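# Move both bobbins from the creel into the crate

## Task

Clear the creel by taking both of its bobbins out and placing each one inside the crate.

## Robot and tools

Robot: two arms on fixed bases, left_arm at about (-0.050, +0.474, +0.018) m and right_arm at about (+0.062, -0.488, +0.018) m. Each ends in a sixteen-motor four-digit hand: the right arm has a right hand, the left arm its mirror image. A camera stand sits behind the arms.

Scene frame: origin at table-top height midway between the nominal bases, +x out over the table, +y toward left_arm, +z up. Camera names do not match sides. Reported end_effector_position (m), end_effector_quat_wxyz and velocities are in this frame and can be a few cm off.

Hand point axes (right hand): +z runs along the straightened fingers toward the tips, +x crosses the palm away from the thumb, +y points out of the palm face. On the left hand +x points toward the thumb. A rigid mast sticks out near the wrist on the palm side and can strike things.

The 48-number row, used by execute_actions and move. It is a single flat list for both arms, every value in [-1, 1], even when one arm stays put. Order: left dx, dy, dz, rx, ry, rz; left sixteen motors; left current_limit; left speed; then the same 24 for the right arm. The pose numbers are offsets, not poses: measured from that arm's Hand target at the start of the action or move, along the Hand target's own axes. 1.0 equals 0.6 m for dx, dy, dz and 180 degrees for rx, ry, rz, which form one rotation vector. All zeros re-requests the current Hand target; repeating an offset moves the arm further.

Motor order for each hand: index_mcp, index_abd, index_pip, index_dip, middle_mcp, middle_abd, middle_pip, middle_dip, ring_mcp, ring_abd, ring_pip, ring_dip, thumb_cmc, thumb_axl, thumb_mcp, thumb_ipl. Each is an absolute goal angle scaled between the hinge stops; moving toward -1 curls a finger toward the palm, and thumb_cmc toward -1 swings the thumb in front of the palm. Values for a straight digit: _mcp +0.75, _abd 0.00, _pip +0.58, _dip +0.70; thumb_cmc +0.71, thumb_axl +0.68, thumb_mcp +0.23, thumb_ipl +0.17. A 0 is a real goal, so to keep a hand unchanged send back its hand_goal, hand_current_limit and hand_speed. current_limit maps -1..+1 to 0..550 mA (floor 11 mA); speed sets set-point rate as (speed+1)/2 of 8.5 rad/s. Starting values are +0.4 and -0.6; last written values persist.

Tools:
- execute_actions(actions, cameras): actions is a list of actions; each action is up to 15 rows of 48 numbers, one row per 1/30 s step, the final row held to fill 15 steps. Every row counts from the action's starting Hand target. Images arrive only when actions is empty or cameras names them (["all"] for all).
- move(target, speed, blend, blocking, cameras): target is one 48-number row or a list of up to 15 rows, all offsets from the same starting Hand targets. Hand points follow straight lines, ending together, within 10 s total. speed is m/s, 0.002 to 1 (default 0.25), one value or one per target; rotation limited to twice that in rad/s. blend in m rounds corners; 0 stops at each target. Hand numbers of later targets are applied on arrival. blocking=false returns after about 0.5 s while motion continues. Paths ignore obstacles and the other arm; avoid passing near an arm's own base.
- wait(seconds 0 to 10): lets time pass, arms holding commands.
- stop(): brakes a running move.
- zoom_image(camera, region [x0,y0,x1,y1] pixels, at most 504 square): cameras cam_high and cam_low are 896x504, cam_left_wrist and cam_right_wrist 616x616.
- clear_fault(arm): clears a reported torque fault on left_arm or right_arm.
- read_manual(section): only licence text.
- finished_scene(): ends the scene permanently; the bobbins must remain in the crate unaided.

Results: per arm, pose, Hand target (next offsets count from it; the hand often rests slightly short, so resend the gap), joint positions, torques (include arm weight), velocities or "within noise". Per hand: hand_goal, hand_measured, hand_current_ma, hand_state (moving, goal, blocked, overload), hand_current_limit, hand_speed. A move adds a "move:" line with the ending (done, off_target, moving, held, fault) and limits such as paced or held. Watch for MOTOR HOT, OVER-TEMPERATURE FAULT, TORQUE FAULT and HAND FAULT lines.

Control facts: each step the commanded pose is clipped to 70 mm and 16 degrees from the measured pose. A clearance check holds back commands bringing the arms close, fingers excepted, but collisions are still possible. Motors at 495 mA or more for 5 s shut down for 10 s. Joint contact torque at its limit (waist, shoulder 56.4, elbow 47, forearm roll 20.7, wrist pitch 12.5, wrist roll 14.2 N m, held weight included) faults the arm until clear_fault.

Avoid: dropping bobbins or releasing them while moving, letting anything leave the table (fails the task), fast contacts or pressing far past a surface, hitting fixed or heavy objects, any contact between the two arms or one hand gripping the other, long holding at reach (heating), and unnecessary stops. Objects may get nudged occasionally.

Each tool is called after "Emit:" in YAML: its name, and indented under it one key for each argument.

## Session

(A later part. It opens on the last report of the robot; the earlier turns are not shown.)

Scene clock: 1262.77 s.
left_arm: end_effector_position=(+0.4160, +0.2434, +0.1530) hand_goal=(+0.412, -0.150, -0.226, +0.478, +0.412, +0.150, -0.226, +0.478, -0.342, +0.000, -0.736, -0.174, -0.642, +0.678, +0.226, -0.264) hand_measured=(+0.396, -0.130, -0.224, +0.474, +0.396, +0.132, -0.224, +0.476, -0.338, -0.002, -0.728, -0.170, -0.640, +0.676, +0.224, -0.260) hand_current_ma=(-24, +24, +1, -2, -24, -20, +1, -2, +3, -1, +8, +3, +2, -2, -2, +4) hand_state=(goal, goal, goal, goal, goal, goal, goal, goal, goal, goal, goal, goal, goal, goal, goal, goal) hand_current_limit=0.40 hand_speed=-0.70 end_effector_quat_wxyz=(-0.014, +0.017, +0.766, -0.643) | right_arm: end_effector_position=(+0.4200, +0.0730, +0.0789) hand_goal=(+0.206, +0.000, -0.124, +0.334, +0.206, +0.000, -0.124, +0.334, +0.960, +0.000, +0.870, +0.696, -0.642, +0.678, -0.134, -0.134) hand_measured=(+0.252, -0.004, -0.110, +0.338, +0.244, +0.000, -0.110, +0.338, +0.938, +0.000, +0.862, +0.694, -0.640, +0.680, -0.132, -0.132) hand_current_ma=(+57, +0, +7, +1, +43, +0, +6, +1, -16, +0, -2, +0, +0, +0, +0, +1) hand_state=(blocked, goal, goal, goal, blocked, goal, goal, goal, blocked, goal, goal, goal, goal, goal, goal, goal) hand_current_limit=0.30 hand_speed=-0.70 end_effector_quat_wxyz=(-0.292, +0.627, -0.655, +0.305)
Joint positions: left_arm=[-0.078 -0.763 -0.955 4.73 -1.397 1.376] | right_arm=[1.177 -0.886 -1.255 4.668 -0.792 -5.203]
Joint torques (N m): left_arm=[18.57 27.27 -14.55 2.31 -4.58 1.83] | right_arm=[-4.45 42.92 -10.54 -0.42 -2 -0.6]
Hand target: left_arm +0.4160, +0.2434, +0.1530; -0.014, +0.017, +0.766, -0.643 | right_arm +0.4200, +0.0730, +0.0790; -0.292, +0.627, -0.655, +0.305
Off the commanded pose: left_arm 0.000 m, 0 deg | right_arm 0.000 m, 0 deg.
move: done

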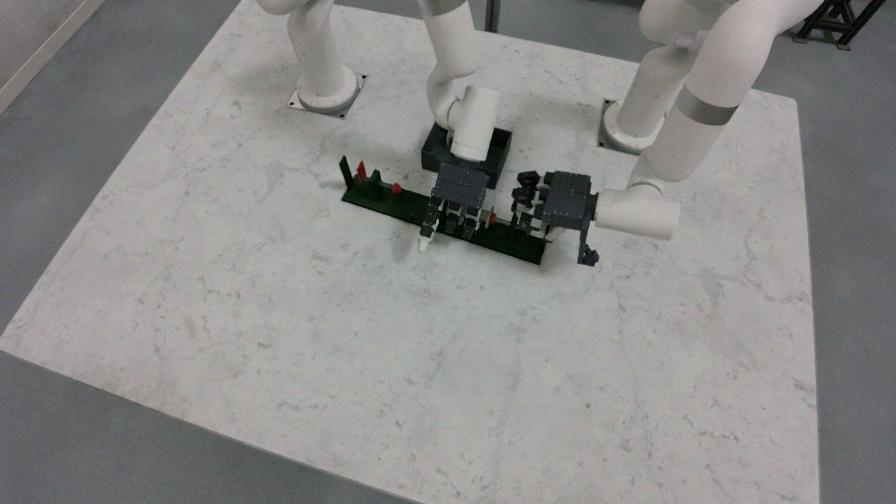

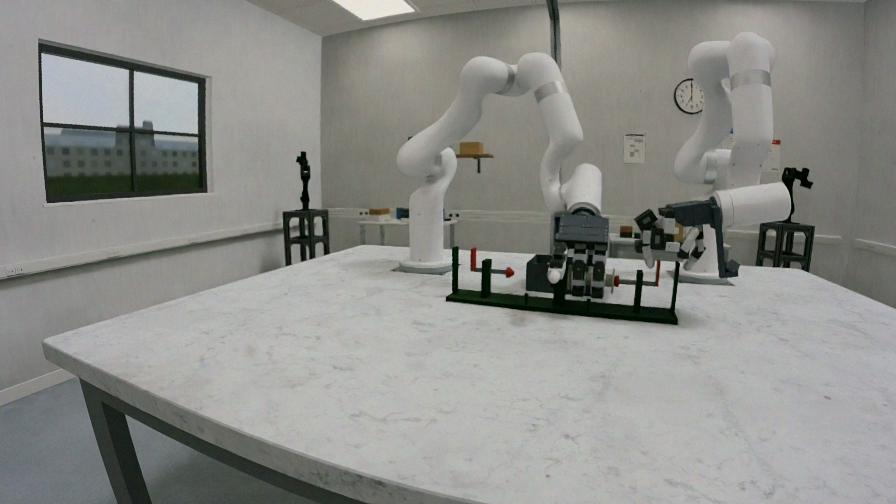

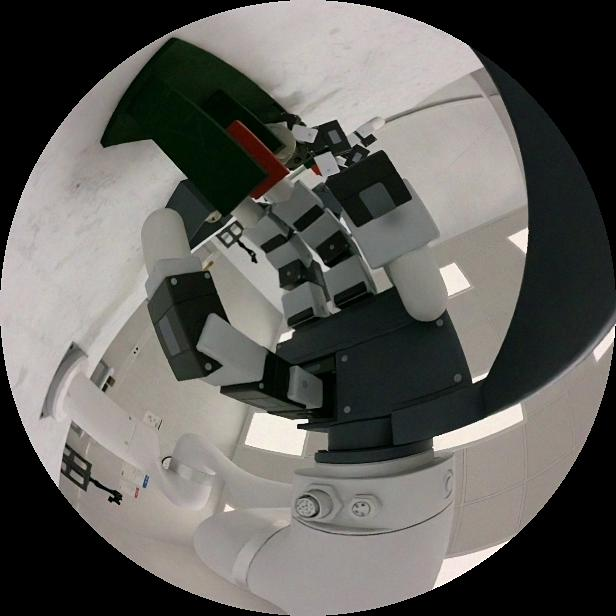

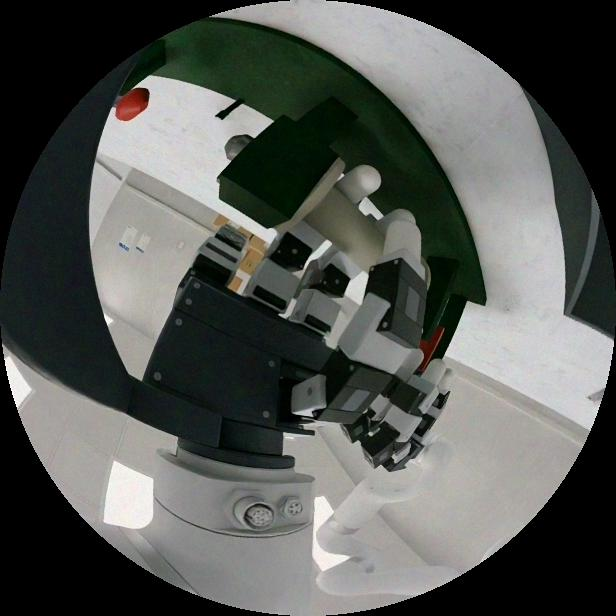

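Emit:
move:
  target: [0.002,0.0143,-0.0042,0,0,0,0.411,-0.15,-0.226,0.478,0.411,0.15,-0.226,0.478,-0.342,0,-0.737,-0.174,-0.643,0.678,0.225,-0.265,0.4,-0.7,0,0,0,0,0,0,0.12,0,-0.25,0.261,0.12,0,-0.25,0.261,0.959,0,0.869,0.696,-0.643,0.678,-0.28,-0.28,0.1,-0.75]
  speed: 0.04
  cameras: ["cam_low","cam_left_wrist","cam_right_wrist"]

Emit:
move:
  target: [0,0,0,0,0,0,0.25,-0.15,-0.26,0.45,0.25,0.15,-0.26,0.45,-0.342,0,-0.737,-0.174,-0.643,0.678,0.0,-0.4,0.3,-0.9,0,0,0,0,0,0,0.12,0,-0.25,0.261,0.12,0,-0.25,0.261,0.959,0,0.869,0.696,-0.643,0.678,-0.28,-0.28,0.1,-0.75]
  speed: 0.04
  cameras: ["cam_low","cam_left_wrist"]

Emit:
zoom_image:
  camera: "cam_low"
  region: [600, 190, 700, 320]

Emit:
zoom_image:
  camera: "cam_left_wrist"
  region: [60, 40, 340, 280]

Scene clock: 1281.17 s.
left_arm: end_effector_position=(+0.4150, +0.2474, +0.1450) hand_goal=(+0.412, -0.150, -0.226, +0.478, +0.412, +0.150, -0.226, +0.478, -0.342, +0.000, -0.736, -0.174, -0.642, +0.678, +0.226, -0.264) hand_measured=(+0.396, -0.130, -0.224, +0.474, +0.396, +0.132, -0.224, +0.476, -0.338, -0.002, -0.728, -0.170, -0.640, +0.676, +0.224, -0.260) hand_current_ma=(-24, +24, +1, -2, -23, -20, +1, -2, +3, -1, +8, +3, +2, -2, -2, +4) hand_state=(goal, goal, goal, goal, goal, goal, goal, goal, goal, goal, goal, goal, goal, goal, goal, goal) hand_current_limit=0.40 hand_speed=-0.70 end_effector_quat_wxyz=(-0.014, +0.017, +0.766, -0.643) | right_arm: end_effector_position=(+0.4200, +0.0730, +0.0790) hand_goal=(+0.120, +0.000, -0.250, +0.262, +0.120, +0.000, -0.250, +0.262, +0.960, +0.000, +0.870, +0.696, -0.642, +0.678, -0.280, -0.280) hand_measured=(+0.246, -0.006, -0.112, +0.302, +0.240, +0.000, -0.112, +0.302, +0.938, +0.000, +0.862, +0.694, -0.640, +0.680, -0.184, -0.196) hand_current_ma=(+302, -2, +302, +41, +302, +0, +302, +43, -16, +0, -2, +0, +0, +0, +290, +245) hand_state=(blocked, goal, blocked, blocked, blocked, goal, blocked, blocked, blocked, goal, goal, goal, goal, goal, blocked, blocked) hand_current_limit=0.10 hand_speed=-0.75 end_effector_quat_wxyz=(-0.292, +0.627, -0.655, +0.305)
Joint positions: left_arm=[-0.07 -0.78 -0.957 4.736 -1.398 1.391] | right_arm=[1.178 -0.886 -1.255 4.668 -0.792 -5.203]
Joint torques (N m): left_arm=[19.84 25.37 -15.36 2.42 -4.48 2.03] | right_arm=[13.65 46.82 -13.2 -0.1 -1.6 0.14]
Hand target: left_arm +0.4150, +0.2474, +0.1450; -0.014, +0.017, +0.766, -0.643 | right_arm +0.4200, +0.0730, +0.0790; -0.292, +0.627, -0.655, +0.305
Off the commanded pose: left_arm 0.000 m, 0 deg | right_arm 0.000 m, 0 deg.
move: done
Images, in order (width x height): cam_low 896x504, cam_left_wrist 616x616, cam_right_wrist 616x616.

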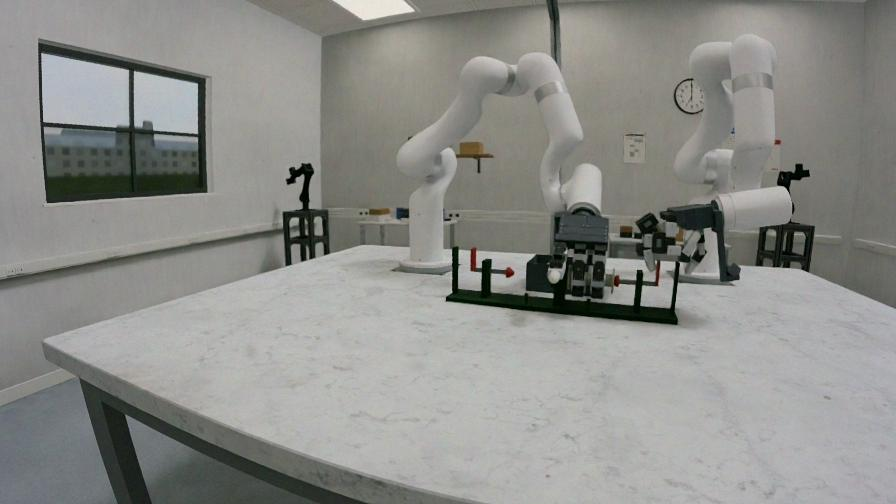

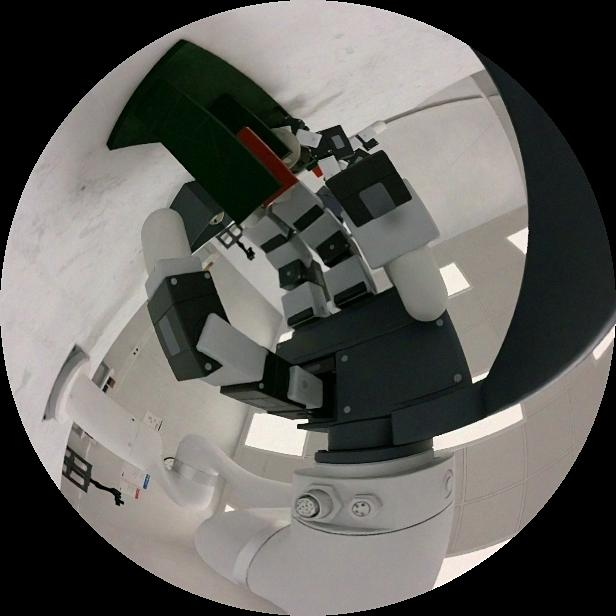

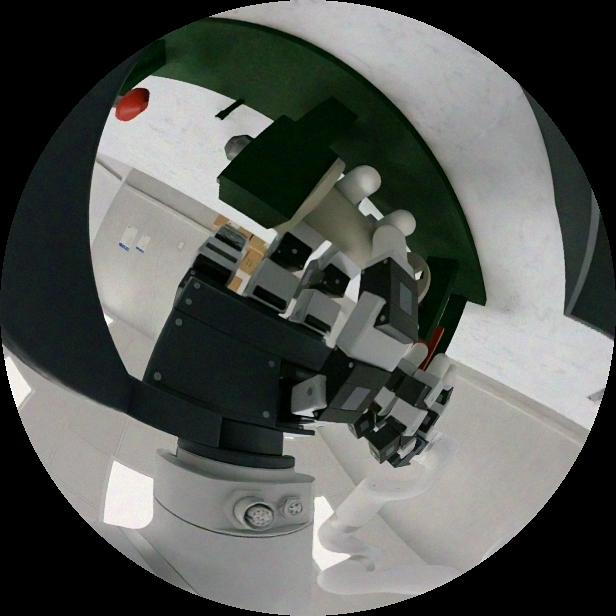

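Scene clock: 1282.23 s.
left_arm: end_effector_position=(+0.4150, +0.2474, +0.1450) hand_goal=(+0.250, -0.150, -0.260, +0.450, +0.250, +0.150, -0.260, +0.450, -0.342, +0.000, -0.736, -0.174, -0.642, +0.678, +0.000, -0.400) hand_measured=(+0.248, -0.146, -0.256, +0.454, +0.384, +0.136, -0.226, +0.466, -0.338, -0.002, -0.728, -0.170, -0.640, +0.676, +0.006, -0.396) hand_current_ma=(-2, +2, +2, +2, +358, -14, +62, +23, +3, -1, +8, +3, +2, -2, +7, +5) hand_state=(goal, goal, goal, goal, blocked, goal, blocked, goal, goal, goal, goal, goal, goal, goal, goal, goal) hand_current_limit=0.30 hand_speed=-0.90 end_effector_quat_wxyz=(-0.014, +0.017, +0.766, -0.643) | right_arm: end_effector_position=(+0.4200, +0.0730, +0.0790) hand_goal=(+0.120, +0.000, -0.250, +0.262, +0.120, +0.000, -0.250, +0.262, +0.960, +0.000, +0.870, +0.696, -0.642, +0.678, -0.280, -0.280) hand_measured=(+0.246, -0.006, -0.112, +0.302, +0.240, +0.000, -0.112, +0.302, +0.938, +0.000, +0.862, +0.694, -0.640, +0.680, -0.184, -0.196) hand_current_ma=(+302, -2, +302, +40, +302, +0, +303, +42, -16, +0, -2, +0, +0, +0, +290, +245) hand_state=(blocked, goal, blocked, blocked, blocked, goal, blocked, blocked, blocked, goal, goal, goal, goal, goal, blocked, blocked) hand_current_limit=0.10 hand_speed=-0.75 end_effector_quat_wxyz=(-0.292, +0.627, -0.655, +0.305)
Joint positions: left_arm=[-0.07 -0.78 -0.957 4.736 -1.398 1.391] | right_arm=[1.178 -0.886 -1.255 4.668 -0.792 -5.203]
Joint torques (N m): left_arm=[20.07 26.24 -13.45 2.31 -1.9 1.59] | right_arm=[12.29 47.39 -17.11 -0.49 -1.44 0.08]
Hand target: left_arm +0.4150, +0.2474, +0.1450; -0.014, +0.017, +0.766, -0.643 | right_arm +0.4200, +0.0730, +0.0790; -0.292, +0.627, -0.655, +0.305
Off the commanded pose: left_arm 0.000 m, 0 deg | right_arm 0.000 m, 0 deg.
move: done
Images, in order (width x height): cam_low 896x504, cam_left_wrist 616x616.

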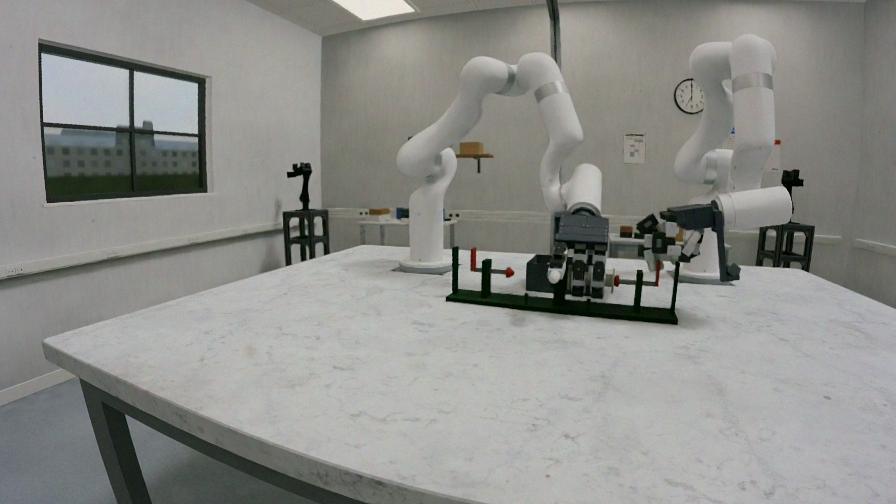

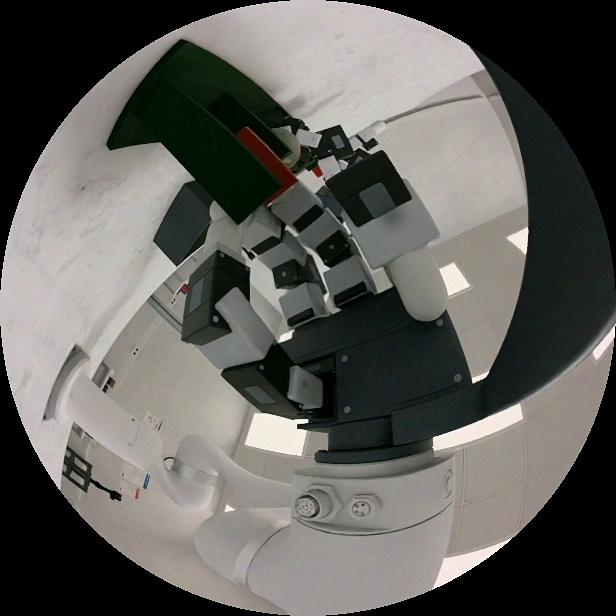

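Scaled by 3.877.

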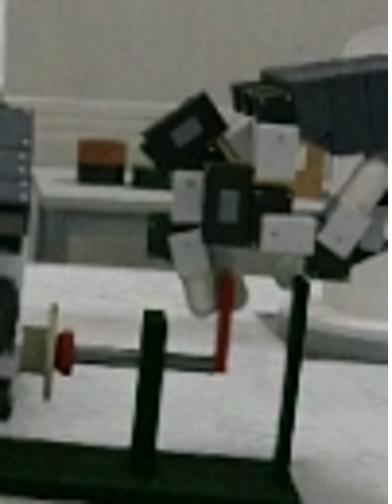

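Scaled by 1.800 from the camera's 616x616 image, which has a finer 880x880 frame.

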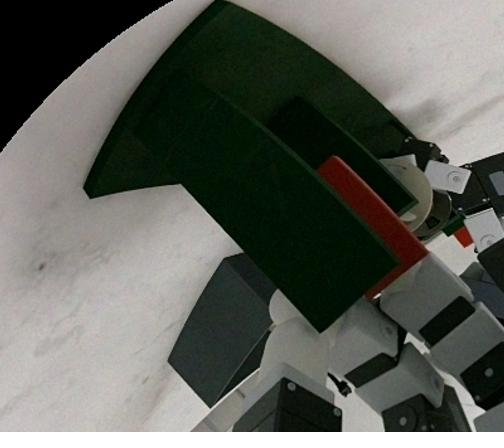

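Emit:
move:
  target: [0,0,0,0,0,0,0.44,-0.15,-0.226,0.478,0.44,0.15,-0.226,0.478,-0.342,0,-0.737,-0.174,-0.643,0.678,0.225,-0.265,0.4,-0.7,0,0,0,0,0,0,0.12,0,-0.25,0.261,0.12,0,-0.25,0.261,0.959,0,0.869,0.696,-0.643,0.678,-0.28,-0.28,0.1,-0.75]
  speed: 0.04

Emit:
move:
  target: [-0.015,0.0003,-0.0006,0,0,0,0.44,-0.15,-0.226,0.478,0.44,0.15,-0.226,0.478,-0.342,0,-0.737,-0.174,-0.643,0.678,0.225,-0.265,0.4,-0.7,0,0,0,0,0,0,0.12,0,-0.25,0.261,0.12,0,-0.25,0.261,0.959,0,0.869,0.696,-0.643,0.678,-0.28,-0.28,0.1,-0.75]
  speed: 0.04

Emit:
move:
  target: [0,0,0,0,0,0,0.25,-0.15,-0.26,0.45,0.25,0.15,-0.26,0.45,-0.342,0,-0.737,-0.174,-0.65,0.678,0.0,-0.4,0.3,-0.93,0,0,0,0,0,0,0.12,0,-0.25,0.261,0.12,0,-0.25,0.261,0.959,0,0.869,0.696,-0.643,0.678,-0.28,-0.28,0.1,-0.75]
  speed: 0.04
  cameras: ["cam_low","cam_left_wrist"]

Emit:
zoom_image:
  camera: "cam_low"
  region: [600, 190, 700, 320]

Emit:
zoom_image:
  camera: "cam_left_wrist"
  region: [60, 40, 340, 280]

Scene clock: 1296.17 s.
left_arm: end_effector_position=(+0.4150, +0.2474, +0.1449) hand_goal=(+0.440, -0.150, -0.226, +0.478, +0.440, +0.150, -0.226, +0.478, -0.342, +0.000, -0.736, -0.174, -0.642, +0.678, +0.226, -0.264) hand_measured=(+0.410, -0.140, -0.230, +0.474, +0.438, +0.140, -0.218, +0.480, -0.338, -0.002, -0.728, -0.170, -0.640, +0.676, +0.224, -0.266) hand_current_ma=(-59, +9, -3, -2, -1, -11, +9, +2, +3, -1, +8, +3, +2, -2, -2, -1) hand_state=(blocked, goal, goal, goal, goal, goal, goal, goal, goal, goal, goal, goal, goal, goal, goal, goal) hand_current_limit=0.40 hand_speed=-0.70 end_effector_quat_wxyz=(-0.014, +0.017, +0.766, -0.643) | right_arm: end_effector_position=(+0.4200, +0.0730, +0.0790) hand_goal=(+0.120, +0.000, -0.250, +0.262, +0.120, +0.000, -0.250, +0.262, +0.960, +0.000, +0.870, +0.696, -0.642, +0.678, -0.280, -0.280) hand_measured=(+0.246, -0.006, -0.112, +0.302, +0.240, +0.000, -0.112, +0.302, +0.938, +0.000, +0.862, +0.694, -0.640, +0.680, -0.184, -0.196) hand_current_ma=(+302, -2, +302, +40, +302, +0, +303, +42, -16, +0, -2, +0, +0, +0, +290, +245) hand_state=(blocked, goal, blocked, blocked, blocked, goal, blocked, blocked, blocked, goal, goal, goal, goal, goal, blocked, blocked) hand_current_limit=0.10 hand_speed=-0.75 end_effector_quat_wxyz=(-0.292, +0.627, -0.655, +0.305)
Joint positions: left_arm=[-0.07 -0.78 -0.957 4.736 -1.398 1.391] | right_arm=[1.178 -0.886 -1.255 4.668 -0.792 -5.203]
Joint torques (N m): left_arm=[18.95 28.65 -7.66 1.45 -0.08 -1.01] | right_arm=[12.54 48.17 -17.43 -0.68 -1.02 0.73]
Hand target: left_arm +0.4150, +0.2474, +0.1450; -0.014, +0.017, +0.766, -0.643 | right_arm +0.4200, +0.0730, +0.0790; -0.292, +0.627, -0.655, +0.305
Off the commanded pose: left_arm 0.000 m, 0 deg | right_arm 0.000 m, 0 deg.
move: done

Scene clock: 1296.93 s.
left_arm: end_effector_position=(+0.4240, +0.2474, +0.1448) hand_goal=(+0.440, -0.150, -0.226, +0.478, +0.440, +0.150, -0.226, +0.478, -0.342, +0.000, -0.736, -0.174, -0.642, +0.678, +0.226, -0.264) hand_measured=(+0.410, -0.140, -0.230, +0.474, +0.438, +0.140, -0.218, +0.480, -0.338, -0.002, -0.728, -0.170, -0.640, +0.676, +0.224, -0.266) hand_current_ma=(-59, +9, -3, -2, -1, -11, +9, +2, +3, -1, +8, +3, +2, -2, -2, -1) hand_state=(blocked, goal, goal, goal, goal, goal, goal, goal, goal, goal, goal, goal, goal, goal, goal, goal) hand_current_limit=0.40 hand_speed=-0.70 end_effector_quat_wxyz=(-0.014, +0.017, +0.766, -0.643) | right_arm: end_effector_position=(+0.4200, +0.0730, +0.0790) hand_goal=(+0.120, +0.000, -0.250, +0.262, +0.120, +0.000, -0.250, +0.262, +0.960, +0.000, +0.870, +0.696, -0.642, +0.678, -0.280, -0.280) hand_measured=(+0.246, -0.006, -0.112, +0.302, +0.240, +0.000, -0.112, +0.302, +0.938, +0.000, +0.862, +0.694, -0.640, +0.680, -0.184, -0.196) hand_current_ma=(+302, -2, +302, +40, +302, +0, +303, +42, -16, +0, -2, +0, +0, +0, +290, +245) hand_state=(blocked, goal, blocked, blocked, blocked, goal, blocked, blocked, blocked, goal, goal, goal, goal, goal, blocked, blocked) hand_current_limit=0.10 hand_speed=-0.75 end_effector_quat_wxyz=(-0.292, +0.627, -0.655, +0.305)
Joint positions: left_arm=[-0.069 -0.792 -0.984 4.739 -1.399 1.377] | right_arm=[1.178 -0.886 -1.255 4.668 -0.792 -5.203]
Joint torques (N m): left_arm=[20.56 27.44 -15.28 2.39 -4.8 -1.78] | right_arm=[11.76 47.47 -17.86 -0.61 -1.03 0.72]
Hand target: left_arm +0.4240, +0.2474, +0.1448; -0.014, +0.017, +0.766, -0.643 | right_arm +0.4200, +0.0730, +0.0790; -0.292, +0.627, -0.655, +0.305
Off the commanded pose: left_arm 0.000 m, 0 deg | right_arm 0.000 m, 0 deg.
move: done

Scene clock: 1297.83 s.
left_arm: end_effector_position=(+0.4240, +0.2474, +0.1449) hand_goal=(+0.250, -0.150, -0.260, +0.450, +0.250, +0.150, -0.260, +0.450, -0.342, +0.000, -0.736, -0.174, -0.650, +0.678, +0.000, -0.400) hand_measured=(+0.286, -0.146, -0.254, +0.452, +0.390, +0.140, -0.226, +0.462, -0.338, -0.002, -0.728, -0.170, -0.646, +0.676, +0.126, -0.368) hand_current_ma=(+76, +2, +5, +2, +357, -10, +62, +14, +3, -1, +8, +3, +2, -1, +246, +90) hand_state=(blocked, goal, goal, goal, blocked, goal, blocked, goal, goal, goal, goal, goal, goal, goal, moving, blocked) hand_current_limit=0.30 hand_speed=-0.93 end_effector_quat_wxyz=(-0.014, +0.017, +0.766, -0.643) | right_arm: end_effector_position=(+0.4200, +0.0730, +0.0790) hand_goal=(+0.120, +0.000, -0.250, +0.262, +0.120, +0.000, -0.250, +0.262, +0.960, +0.000, +0.870, +0.696, -0.642, +0.678, -0.280, -0.280) hand_measured=(+0.246, -0.008, -0.112, +0.302, +0.240, +0.000, -0.112, +0.302, +0.938, +0.000, +0.862, +0.694, -0.640, +0.680, -0.184, -0.200) hand_current_ma=(+303, -2, +302, +40, +302, +0, +302, +40, -16, +0, -2, +0, +0, +0, +290, +222) hand_state=(blocked, goal, blocked, blocked, blocked, goal, blocked, blocked, blocked, goal, goal, goal, goal, goal, blocked, blocked) hand_current_limit=0.10 hand_speed=-0.75 end_effector_quat_wxyz=(-0.292, +0.627, -0.655, +0.305)
Joint positions: left_arm=[-0.069 -0.792 -0.984 4.739 -1.399 1.377] | right_arm=[1.178 -0.886 -1.255 4.668 -0.792 -5.203]
Joint torques (N m): left_arm=[19.04 27.96 -14.46 2.22 -3.04 -1.58] | right_arm=[10.71 47.63 -17.39 -0.26 -1.03 0.79]
Hand target: left_arm +0.4240, +0.2474, +0.1448; -0.014, +0.017, +0.766, -0.643 | right_arm +0.4200, +0.0730, +0.0790; -0.292, +0.627, -0.655, +0.305
Off the commanded pose: left_arm 0.000 m, 0 deg | right_arm 0.000 m, 0 deg.
move: done
Images, in order (width x height): cam_low 896x504, cam_left_wrist 616x616.

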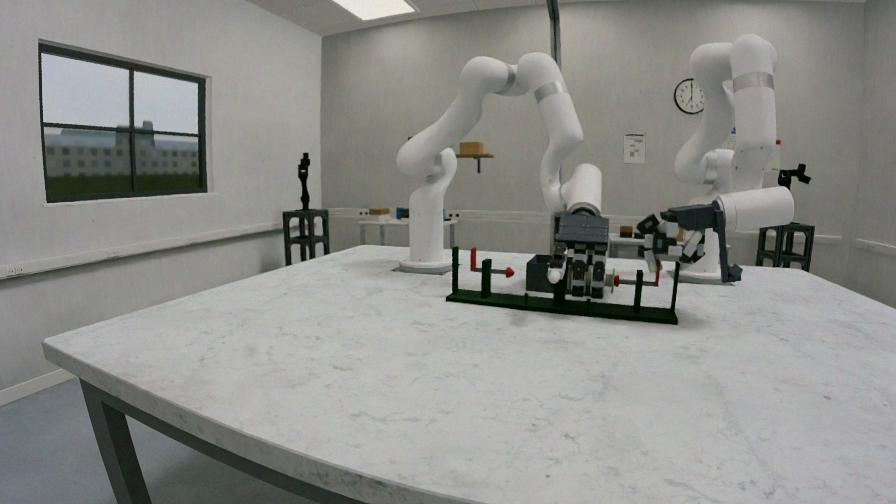

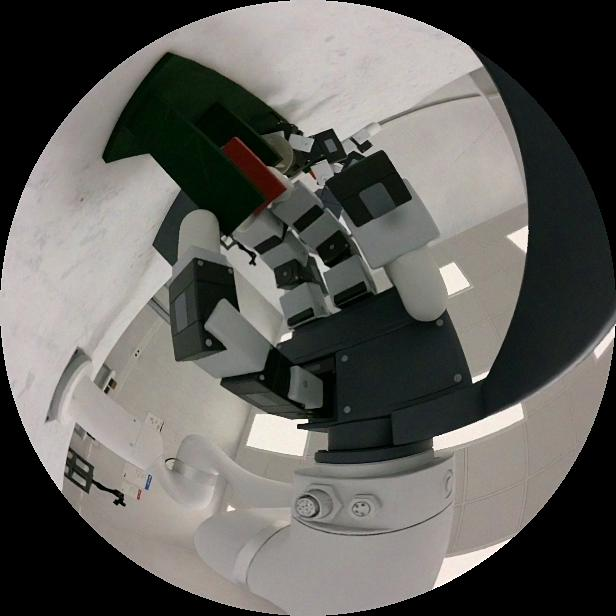

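Scaled by 3.877.

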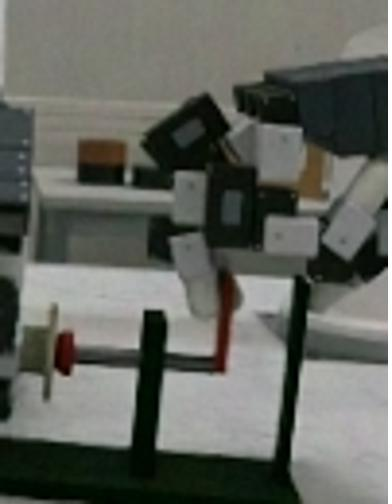

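Scaled by 1.800 from the camera's 616x616 image, which has a finer 880x880 frame.

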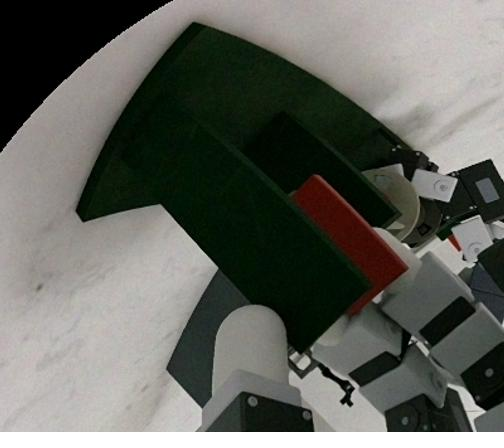

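Emit:
move:
  target: [0,0,0,0,0,0,0.46,-0.15,-0.226,0.478,0.44,0.15,-0.226,0.478,-0.342,0,-0.737,-0.174,-0.643,0.678,0.225,-0.265,0.4,-0.7,0,0,0,0,0,0,0.12,0,-0.25,0.261,0.12,0,-0.25,0.261,0.959,0,0.869,0.696,-0.643,0.678,-0.28,-0.28,0.1,-0.75]
  speed: 0.04

Emit:
move:
  target: [-0.0133,0.0003,-0.0006,0,0,0,0.46,-0.15,-0.226,0.478,0.44,0.15,-0.226,0.478,-0.342,0,-0.737,-0.174,-0.643,0.678,0.225,-0.265,0.4,-0.7,0,0,0,0,0,0,0.12,0,-0.25,0.261,0.12,0,-0.25,0.261,0.959,0,0.869,0.696,-0.643,0.678,-0.28,-0.28,0.1,-0.75]
  speed: 0.04

Emit:
move:
  target: [0,0,0,0,0,0,0.25,-0.15,-0.26,0.45,0.25,0.15,-0.26,0.45,-0.342,0,-0.737,-0.174,-0.65,0.678,0.0,-0.4,0.3,-0.93,0,0,0,0,0,0,0.12,0,-0.25,0.261,0.12,0,-0.25,0.261,0.959,0,0.869,0.696,-0.643,0.678,-0.28,-0.28,0.1,-0.75]
  speed: 0.04
  cameras: ["cam_low","cam_left_wrist"]

Emit:
zoom_image:
  camera: "cam_low"
  region: [600, 190, 700, 320]

Emit:
zoom_image:
  camera: "cam_left_wrist"
  region: [60, 40, 340, 280]

Scene clock: 1310.33 s.
left_arm: end_effector_position=(+0.4240, +0.2474, +0.1448) hand_goal=(+0.460, -0.150, -0.226, +0.478, +0.440, +0.150, -0.226, +0.478, -0.342, +0.000, -0.736, -0.174, -0.642, +0.678, +0.226, -0.264) hand_measured=(+0.428, -0.138, -0.232, +0.474, +0.440, +0.138, -0.218, +0.480, -0.338, -0.002, -0.728, -0.170, -0.644, +0.676, +0.224, -0.266) hand_current_ma=(-65, +11, -6, -4, +0, -13, +9, +1, +3, -1, +8, +3, -1, -1, -2, -1) hand_state=(blocked, goal, goal, goal, goal, goal, goal, goal, goal, goal, goal, goal, goal, goal, goal, goal) hand_current_limit=0.40 hand_speed=-0.70 end_effector_quat_wxyz=(-0.014, +0.017, +0.766, -0.643) | right_arm: end_effector_position=(+0.4200, +0.0730, +0.0790) hand_goal=(+0.120, +0.000, -0.250, +0.262, +0.120, +0.000, -0.250, +0.262, +0.960, +0.000, +0.870, +0.696, -0.642, +0.678, -0.280, -0.280) hand_measured=(+0.246, -0.008, -0.114, +0.302, +0.240, +0.000, -0.112, +0.302, +0.938, +0.000, +0.862, +0.694, -0.640, +0.680, -0.184, -0.200) hand_current_ma=(+302, -2, +303, +40, +302, +0, +302, +40, -16, +0, -2, +0, +0, +0, +290, +222) hand_state=(blocked, goal, blocked, blocked, blocked, goal, blocked, blocked, blocked, goal, goal, goal, goal, goal, blocked, blocked) hand_current_limit=0.10 hand_speed=-0.75 end_effector_quat_wxyz=(-0.292, +0.627, -0.655, +0.305)
Joint positions: left_arm=[-0.069 -0.792 -0.984 4.739 -1.399 1.377] | right_arm=[1.178 -0.886 -1.255 4.668 -0.792 -5.203]
Joint torques (N m): left_arm=[17.83 31.95 -7.13 2.33 0.04 -1.51] | right_arm=[-8.77 47.81 -17.38 -0.67 -0.69 1.09]
Hand target: left_arm +0.4240, +0.2474, +0.1448; -0.014, +0.017, +0.766, -0.643 | right_arm +0.4200, +0.0730, +0.0790; -0.292, +0.627, -0.655, +0.305
Off the commanded pose: left_arm 0.000 m, 0 deg | right_arm 0.000 m, 0 deg.
move: done

Scene clock: 1311.10 s.
left_arm: end_effector_position=(+0.4320, +0.2474, +0.1447) hand_goal=(+0.460, -0.150, -0.226, +0.478, +0.440, +0.150, -0.226, +0.478, -0.342, +0.000, -0.736, -0.174, -0.642, +0.678, +0.226, -0.264) hand_measured=(+0.428, -0.138, -0.232, +0.474, +0.440, +0.138, -0.218, +0.480, -0.338, -0.002, -0.728, -0.170, -0.644, +0.676, +0.224, -0.266) hand_current_ma=(-65, +11, -6, -4, +0, -13, +9, +1, +3, -1, +8, +3, -1, -1, -2, -1) hand_state=(blocked, goal, goal, goal, goal, goal, goal, goal, goal, goal, goal, goal, goal, goal, goal, goal) hand_current_limit=0.40 hand_speed=-0.70 end_effector_quat_wxyz=(-0.014, +0.017, +0.766, -0.643) | right_arm: end_effector_position=(+0.4200, +0.0730, +0.0790) hand_goal=(+0.120, +0.000, -0.250, +0.262, +0.120, +0.000, -0.250, +0.262, +0.960, +0.000, +0.870, +0.696, -0.642, +0.678, -0.280, -0.280) hand_measured=(+0.246, -0.008, -0.114, +0.302, +0.240, +0.000, -0.112, +0.302, +0.938, +0.000, +0.862, +0.694, -0.640, +0.680, -0.184, -0.200) hand_current_ma=(+302, -2, +302, +40, +302, +0, +303, +40, -16, +0, -2, +0, +0, +0, +290, +222) hand_state=(blocked, goal, blocked, blocked, blocked, goal, blocked, blocked, blocked, goal, goal, goal, goal, goal, blocked, blocked) hand_current_limit=0.10 hand_speed=-0.75 end_effector_quat_wxyz=(-0.292, +0.627, -0.655, +0.305)
Joint positions: left_arm=[-0.068 -0.803 -1.007 4.742 -1.399 1.364] | right_arm=[1.178 -0.886 -1.255 4.668 -0.792 -5.203]
Joint torques (N m): left_arm=[19.59 26.87 -14.99 1.69 -4.85 -1.61] | right_arm=[-9.66 46.99 -17.16 -0.47 -0.69 1.1]
Hand target: left_arm +0.4320, +0.2474, +0.1447; -0.014, +0.017, +0.766, -0.643 | right_arm +0.4200, +0.0730, +0.0790; -0.292, +0.627, -0.655, +0.305
Off the commanded pose: left_arm 0.000 m, 0 deg | right_arm 0.000 m, 0 deg.
move: done

Scene clock: 1312.10 s.
left_arm: end_effector_position=(+0.4319, +0.2474, +0.1448) hand_goal=(+0.250, -0.150, -0.260, +0.450, +0.250, +0.150, -0.260, +0.450, -0.342, +0.000, -0.736, -0.174, -0.650, +0.678, +0.000, -0.400) hand_measured=(+0.378, -0.132, -0.226, +0.464, +0.392, +0.138, -0.226, +0.462, -0.338, -0.002, -0.728, -0.170, -0.648, +0.676, +0.122, -0.368) hand_current_ma=(+357, +20, +67, +18, +357, -13, +65, +15, +3, -1, +8, +3, +2, -1, +331, +89) hand_state=(blocked, goal, blocked, goal, blocked, goal, blocked, goal, goal, goal, goal, goal, goal, goal, moving, blocked) hand_current_limit=0.30 hand_speed=-0.93 end_effector_quat_wxyz=(-0.014, +0.017, +0.766, -0.643) | right_arm: end_effector_position=(+0.4200, +0.0730, +0.0790) hand_goal=(+0.120, +0.000, -0.250, +0.262, +0.120, +0.000, -0.250, +0.262, +0.960, +0.000, +0.870, +0.696, -0.642, +0.678, -0.280, -0.280) hand_measured=(+0.246, -0.008, -0.114, +0.302, +0.240, +0.000, -0.112, +0.302, +0.938, +0.000, +0.862, +0.694, -0.640, +0.680, -0.184, -0.200) hand_current_ma=(+302, -2, +302, +40, +302, +0, +303, +40, -16, +0, -2, +0, +0, +0, +290, +222) hand_state=(blocked, goal, blocked, blocked, blocked, goal, blocked, blocked, blocked, goal, goal, goal, goal, goal, blocked, blocked) hand_current_limit=0.10 hand_speed=-0.75 end_effector_quat_wxyz=(-0.292, +0.627, -0.655, +0.305)
Joint positions: left_arm=[-0.068 -0.803 -1.007 4.742 -1.399 1.364] | right_arm=[1.178 -0.886 -1.255 4.668 -0.792 -5.203]
Joint torques (N m): left_arm=[19.5 28.77 -14.43 2.91 -1.49 -1.45] | right_arm=[-9.15 47.18 -17.48 -0.53 -0.59 1.09]
Hand target: left_arm +0.4320, +0.2474, +0.1447; -0.014, +0.017, +0.766, -0.643 | right_arm +0.4200, +0.0730, +0.0790; -0.292, +0.627, -0.655, +0.305
Off the commanded pose: left_arm 0.000 m, 0 deg | right_arm 0.000 m, 0 deg.
move: done
Images, in order (width x height): cam_low 896x504, cam_left_wrist 616x616.

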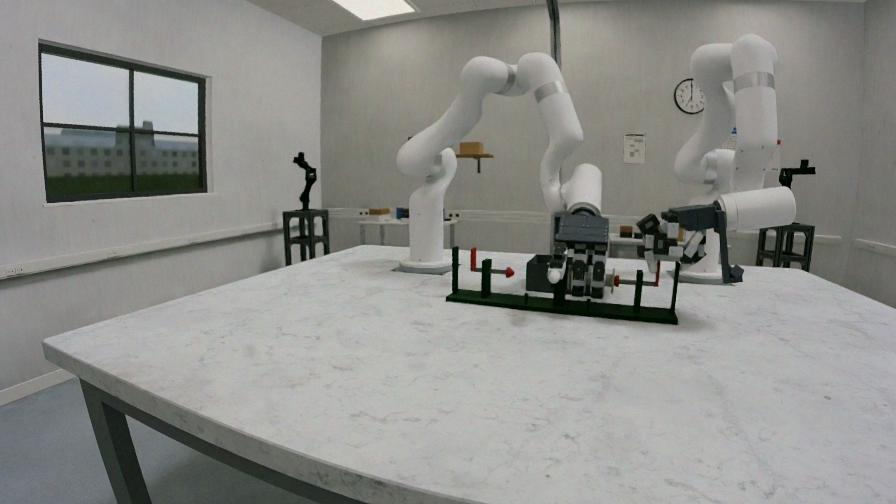

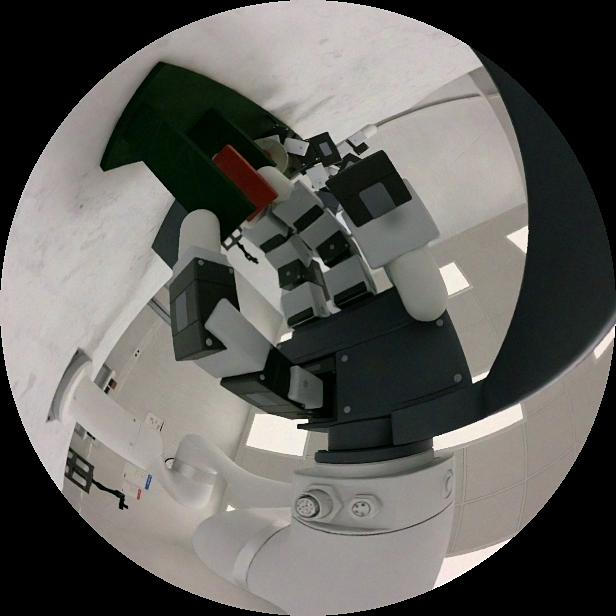

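Scaled by 3.877.

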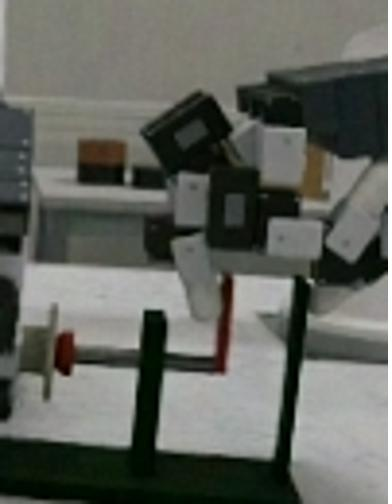

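Scaled by 1.800 from the camera's 616x616 image, which has a finer 880x880 frame.

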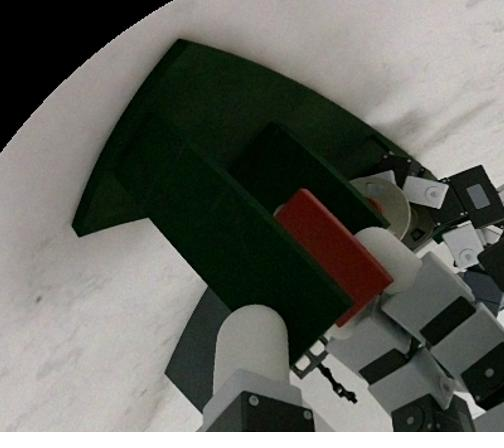

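Emit:
move:
  target: [0,0,0,0,0,0,0.05,-0.15,-0.36,0.38,0.05,0.15,-0.36,0.38,-0.342,0,-0.737,-0.174,-0.65,0.678,-0.12,-0.5,0.77,-0.9,0,0,0,0,0,0,0.12,0,-0.25,0.261,0.12,0,-0.25,0.261,0.959,0,0.869,0.696,-0.643,0.678,-0.28,-0.28,0.1,-0.75]
  speed: 0.04
  cameras: ["cam_low","cam_left_wrist"]

Emit:
zoom_image:
  camera: "cam_low"
  region: [600, 190, 700, 320]

Emit:
zoom_image:
  camera: "cam_left_wrist"
  region: [60, 40, 340, 280]

Scene clock: 1322.23 s.
left_arm: end_effector_position=(+0.4320, +0.2474, +0.1447) hand_goal=(+0.050, -0.150, -0.360, +0.380, +0.050, +0.150, -0.360, +0.380, -0.342, +0.000, -0.736, -0.174, -0.650, +0.678, -0.120, -0.500) hand_measured=(+0.362, -0.132, -0.232, +0.440, +0.378, +0.138, -0.230, +0.438, -0.338, -0.002, -0.728, -0.170, -0.648, +0.676, +0.120, -0.384) hand_current_ma=(+487, +20, +422, +146, +487, -13, +427, +141, +3, -1, +8, +3, +1, -1, +487, +487) hand_state=(blocked, goal, blocked, blocked, blocked, goal, blocked, blocked, goal, goal, goal, goal, goal, goal, blocked, blocked) hand_current_limit=0.77 hand_speed=-0.90 end_effector_quat_wxyz=(-0.014, +0.017, +0.766, -0.643) | right_arm: end_effector_position=(+0.4200, +0.0730, +0.0790) hand_goal=(+0.120, +0.000, -0.250, +0.262, +0.120, +0.000, -0.250, +0.262, +0.960, +0.000, +0.870, +0.696, -0.642, +0.678, -0.280, -0.280) hand_measured=(+0.246, -0.002, -0.126, +0.296, +0.240, +0.006, -0.116, +0.296, +0.938, +0.000, +0.862, +0.694, -0.638, +0.680, -0.184, -0.210) hand_current_ma=(+302, +0, +288, +31, +303, +2, +303, +30, -16, +0, -2, +0, +1, +1, +290, +178) hand_state=(blocked, goal, blocked, blocked, blocked, goal, blocked, blocked, blocked, goal, goal, goal, goal, goal, blocked, blocked) hand_current_limit=0.10 hand_speed=-0.75 end_effector_quat_wxyz=(-0.292, +0.627, -0.655, +0.305)
Joint positions: left_arm=[-0.068 -0.803 -1.007 4.742 -1.399 1.364] | right_arm=[1.178 -0.886 -1.255 4.668 -0.792 -5.203]
Joint torques (N m): left_arm=[21.54 32.13 -7.51 2.35 -0.11 1.29] | right_arm=[-9.92 47.62 -17.17 -0.62 -0.35 1.08]
Hand target: left_arm +0.4320, +0.2474, +0.1447; -0.014, +0.017, +0.766, -0.643 | right_arm +0.4200, +0.0730, +0.0790; -0.292, +0.627, -0.655, +0.305
Off the commanded pose: left_arm 0.000 m, 0 deg | right_arm 0.000 m, 0 deg.
move: done
Images, in order (width x height): cam_low 896x504, cam_left_wrist 616x616.

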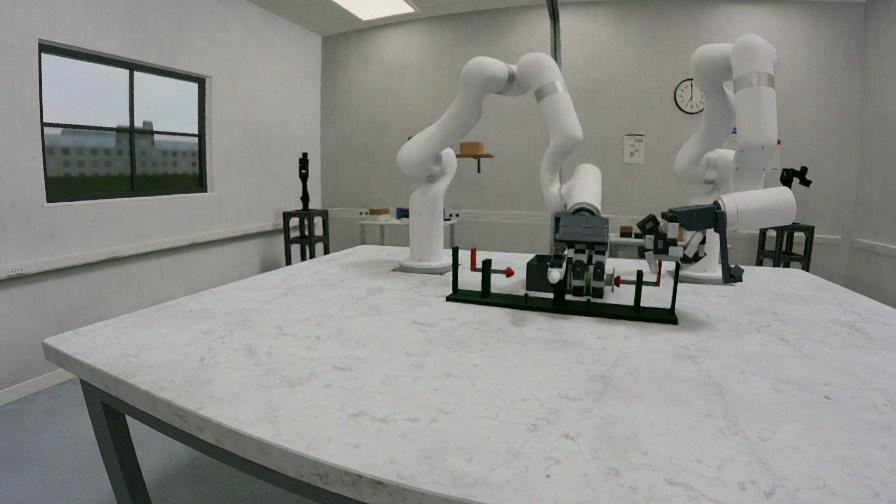

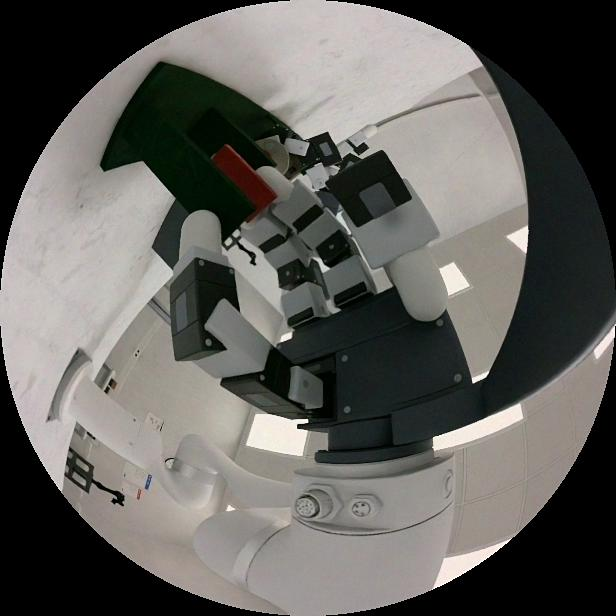

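Scaled by 3.877.

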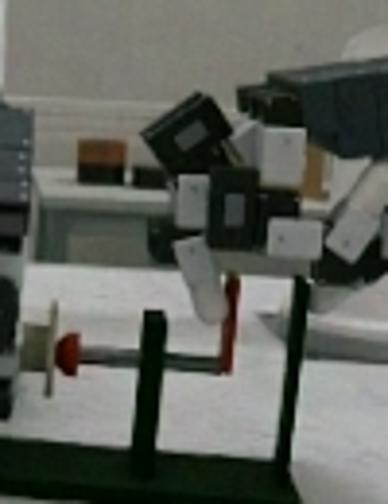

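Scaled by 1.800 from the camera's 616x616 image, which has a finer 880x880 frame.

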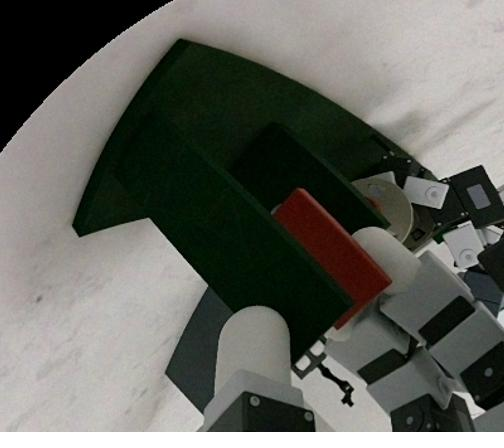

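Emit:
move:
  target: [0,0,0,0,0,0,0.47,-0.15,-0.226,0.478,0.47,0.15,-0.226,0.478,-0.342,0,-0.737,-0.174,-0.65,0.678,0.225,-0.265,0.4,-0.8,0,0,0,0,0,0,0.12,0,-0.25,0.261,0.12,0,-0.25,0.261,0.959,0,0.869,0.696,-0.643,0.678,-0.28,-0.28,0.1,-0.75]
  speed: 0.04

Emit:
move:
  target: [0,0.041,0.0073,0,0,0,0.822,-0.15,-0.839,0.652,0.822,0.15,-0.839,0.652,-0.342,0,-0.737,-0.174,-0.65,0.678,0.225,-0.265,0.5,-0.75,0,0,0,0,0,0,0.12,0,-0.25,0.261,0.12,0,-0.25,0.261,0.959,0,0.869,0.696,-0.643,0.678,-0.28,-0.28,0.1,-0.75]
  speed: 0.04
  cameras: ["cam_low","cam_left_wrist"]

Emit:
zoom_image:
  camera: "cam_low"
  region: [600, 190, 700, 320]

Emit:
zoom_image:
  camera: "cam_left_wrist"
  region: [60, 40, 340, 280]

Scene clock: 1341.80 s.
left_arm: end_effector_position=(+0.4319, +0.2474, +0.1448) hand_goal=(+0.470, -0.150, -0.226, +0.478, +0.470, +0.150, -0.226, +0.478, -0.342, +0.000, -0.736, -0.174, -0.650, +0.678, +0.226, -0.264) hand_measured=(+0.448, -0.132, -0.226, +0.480, +0.460, +0.138, -0.224, +0.480, -0.338, -0.002, -0.728, -0.170, -0.648, +0.676, +0.224, -0.266) hand_current_ma=(-40, +20, +0, +1, -12, -13, +1, +1, +3, -1, +8, +3, +1, -1, -2, -1) hand_state=(blocked, goal, goal, goal, goal, goal, goal, goal, goal, goal, goal, goal, goal, goal, goal, goal) hand_current_limit=0.40 hand_speed=-0.80 end_effector_quat_wxyz=(-0.014, +0.017, +0.766, -0.643) | right_arm: end_effector_position=(+0.4200, +0.0730, +0.0790) hand_goal=(+0.120, +0.000, -0.250, +0.262, +0.120, +0.000, -0.250, +0.262, +0.960, +0.000, +0.870, +0.696, -0.642, +0.678, -0.280, -0.280) hand_measured=(+0.246, -0.002, -0.126, +0.296, +0.240, +0.006, -0.116, +0.296, +0.938, +0.000, +0.862, +0.694, -0.638, +0.680, -0.184, -0.210) hand_current_ma=(+302, +0, +288, +31, +302, +1, +302, +30, -16, +0, -2, +0, +1, +1, +290, +178) hand_state=(blocked, goal, blocked, blocked, blocked, goal, blocked, blocked, blocked, goal, goal, goal, goal, goal, blocked, blocked) hand_current_limit=0.10 hand_speed=-0.75 end_effector_quat_wxyz=(-0.292, +0.627, -0.655, +0.305)
Joint positions: left_arm=[-0.068 -0.803 -1.007 4.742 -1.399 1.364] | right_arm=[1.178 -0.886 -1.255 4.668 -0.792 -5.203]
Joint torques (N m): left_arm=[18.86 40.13 -7.93 -1.17 -1.57 1.23] | right_arm=[-9.01 47.47 -17.05 -0.64 0.11 1.09]
Hand target: left_arm +0.4320, +0.2474, +0.1447; -0.014, +0.017, +0.766, -0.643 | right_arm +0.4200, +0.0730, +0.0790; -0.292, +0.627, -0.655, +0.305
Off the commanded pose: left_arm 0.000 m, 0 deg | right_arm 0.000 m, 0 deg.
move: done

Scene clock: 1342.77 s.
left_arm: end_effector_position=(+0.4320, +0.2474, +0.1198) hand_goal=(+0.822, -0.150, -0.838, +0.652, +0.822, +0.150, -0.838, +0.652, -0.342, +0.000, -0.736, -0.174, -0.650, +0.678, +0.226, -0.264) hand_measured=(+0.806, -0.146, -0.834, +0.650, +0.804, +0.148, -0.834, +0.650, -0.338, -0.002, -0.728, -0.170, -0.648, +0.676, +0.224, -0.266) hand_current_ma=(-26, +2, +3, -2, -28, -2, +3, -2, +3, -1, +8, +3, +1, -1, -2, -1) hand_state=(goal, goal, goal, goal, goal, goal, goal, goal, goal, goal, goal, goal, goal, goal, goal, goal) hand_current_limit=0.50 hand_speed=-0.75 end_effector_quat_wxyz=(-0.014, +0.017, +0.766, -0.643) | right_arm: end_effector_position=(+0.4200, +0.0730, +0.0790) hand_goal=(+0.120, +0.000, -0.250, +0.262, +0.120, +0.000, -0.250, +0.262, +0.960, +0.000, +0.870, +0.696, -0.642, +0.678, -0.280, -0.280) hand_measured=(+0.246, -0.002, -0.126, +0.296, +0.240, +0.006, -0.116, +0.296, +0.938, +0.000, +0.862, +0.694, -0.638, +0.680, -0.184, -0.210) hand_current_ma=(+302, +0, +288, +31, +302, +1, +303, +30, -16, +0, -2, +0, +1, +1, +290, +178) hand_state=(blocked, goal, blocked, blocked, blocked, goal, blocked, blocked, blocked, goal, goal, goal, goal, goal, blocked, blocked) hand_current_limit=0.10 hand_speed=-0.75 end_effector_quat_wxyz=(-0.292, +0.627, -0.655, +0.305)
Joint positions: left_arm=[-0.068 -0.86 -1.026 4.735 -1.398 1.402] | right_arm=[1.178 -0.886 -1.255 4.668 -0.792 -5.203]
Joint torques (N m): left_arm=[-2.45 28.15 -14.71 -0.95 0.8 1.89] | right_arm=[-8.22 47.84 -16.97 -0.55 0.08 0.97]
Hand target: left_arm +0.4320, +0.2473, +0.1197; -0.014, +0.017, +0.766, -0.643 | right_arm +0.4200, +0.0730, +0.0790; -0.292, +0.627, -0.655, +0.305
Off the commanded pose: left_arm 0.000 m, 0 deg | right_arm 0.000 m, 0 deg.
move: done
Images, in order (width x height): cam_low 896x504, cam_left_wrist 616x616.

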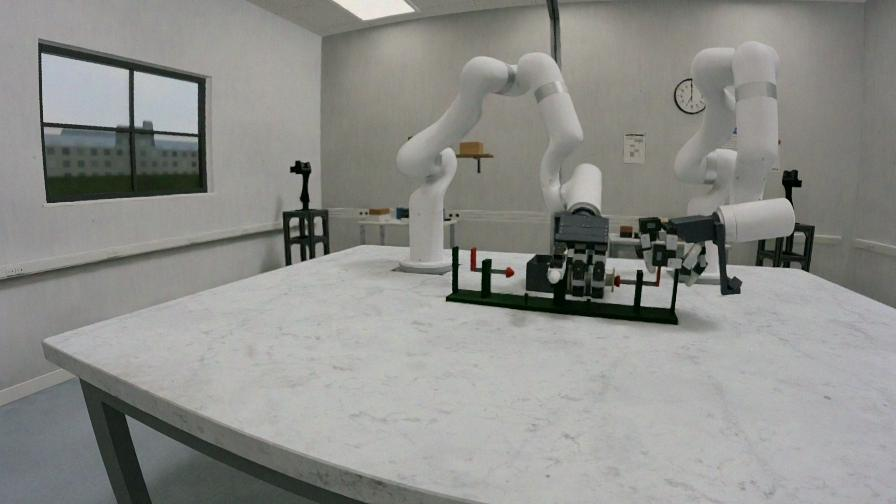

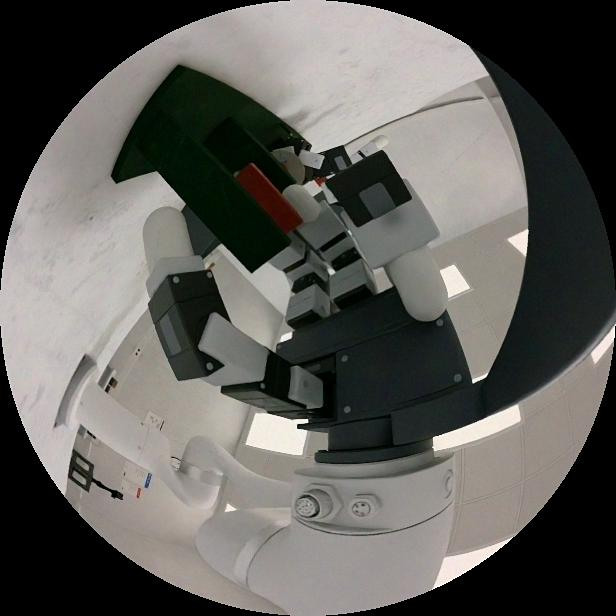

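Scaled by 3.877.

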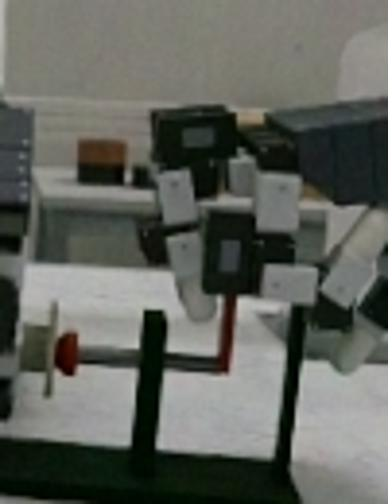

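Scaled by 1.800 from the camera's 616x616 image, which has a finer 880x880 frame.

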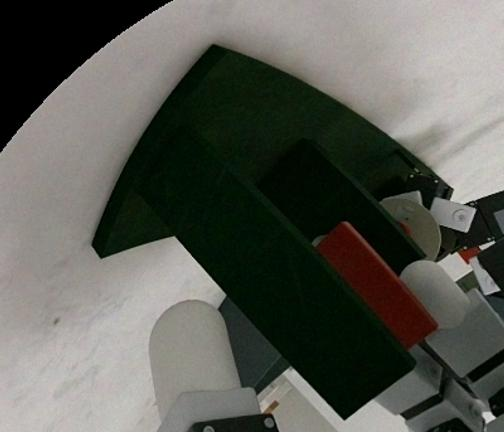

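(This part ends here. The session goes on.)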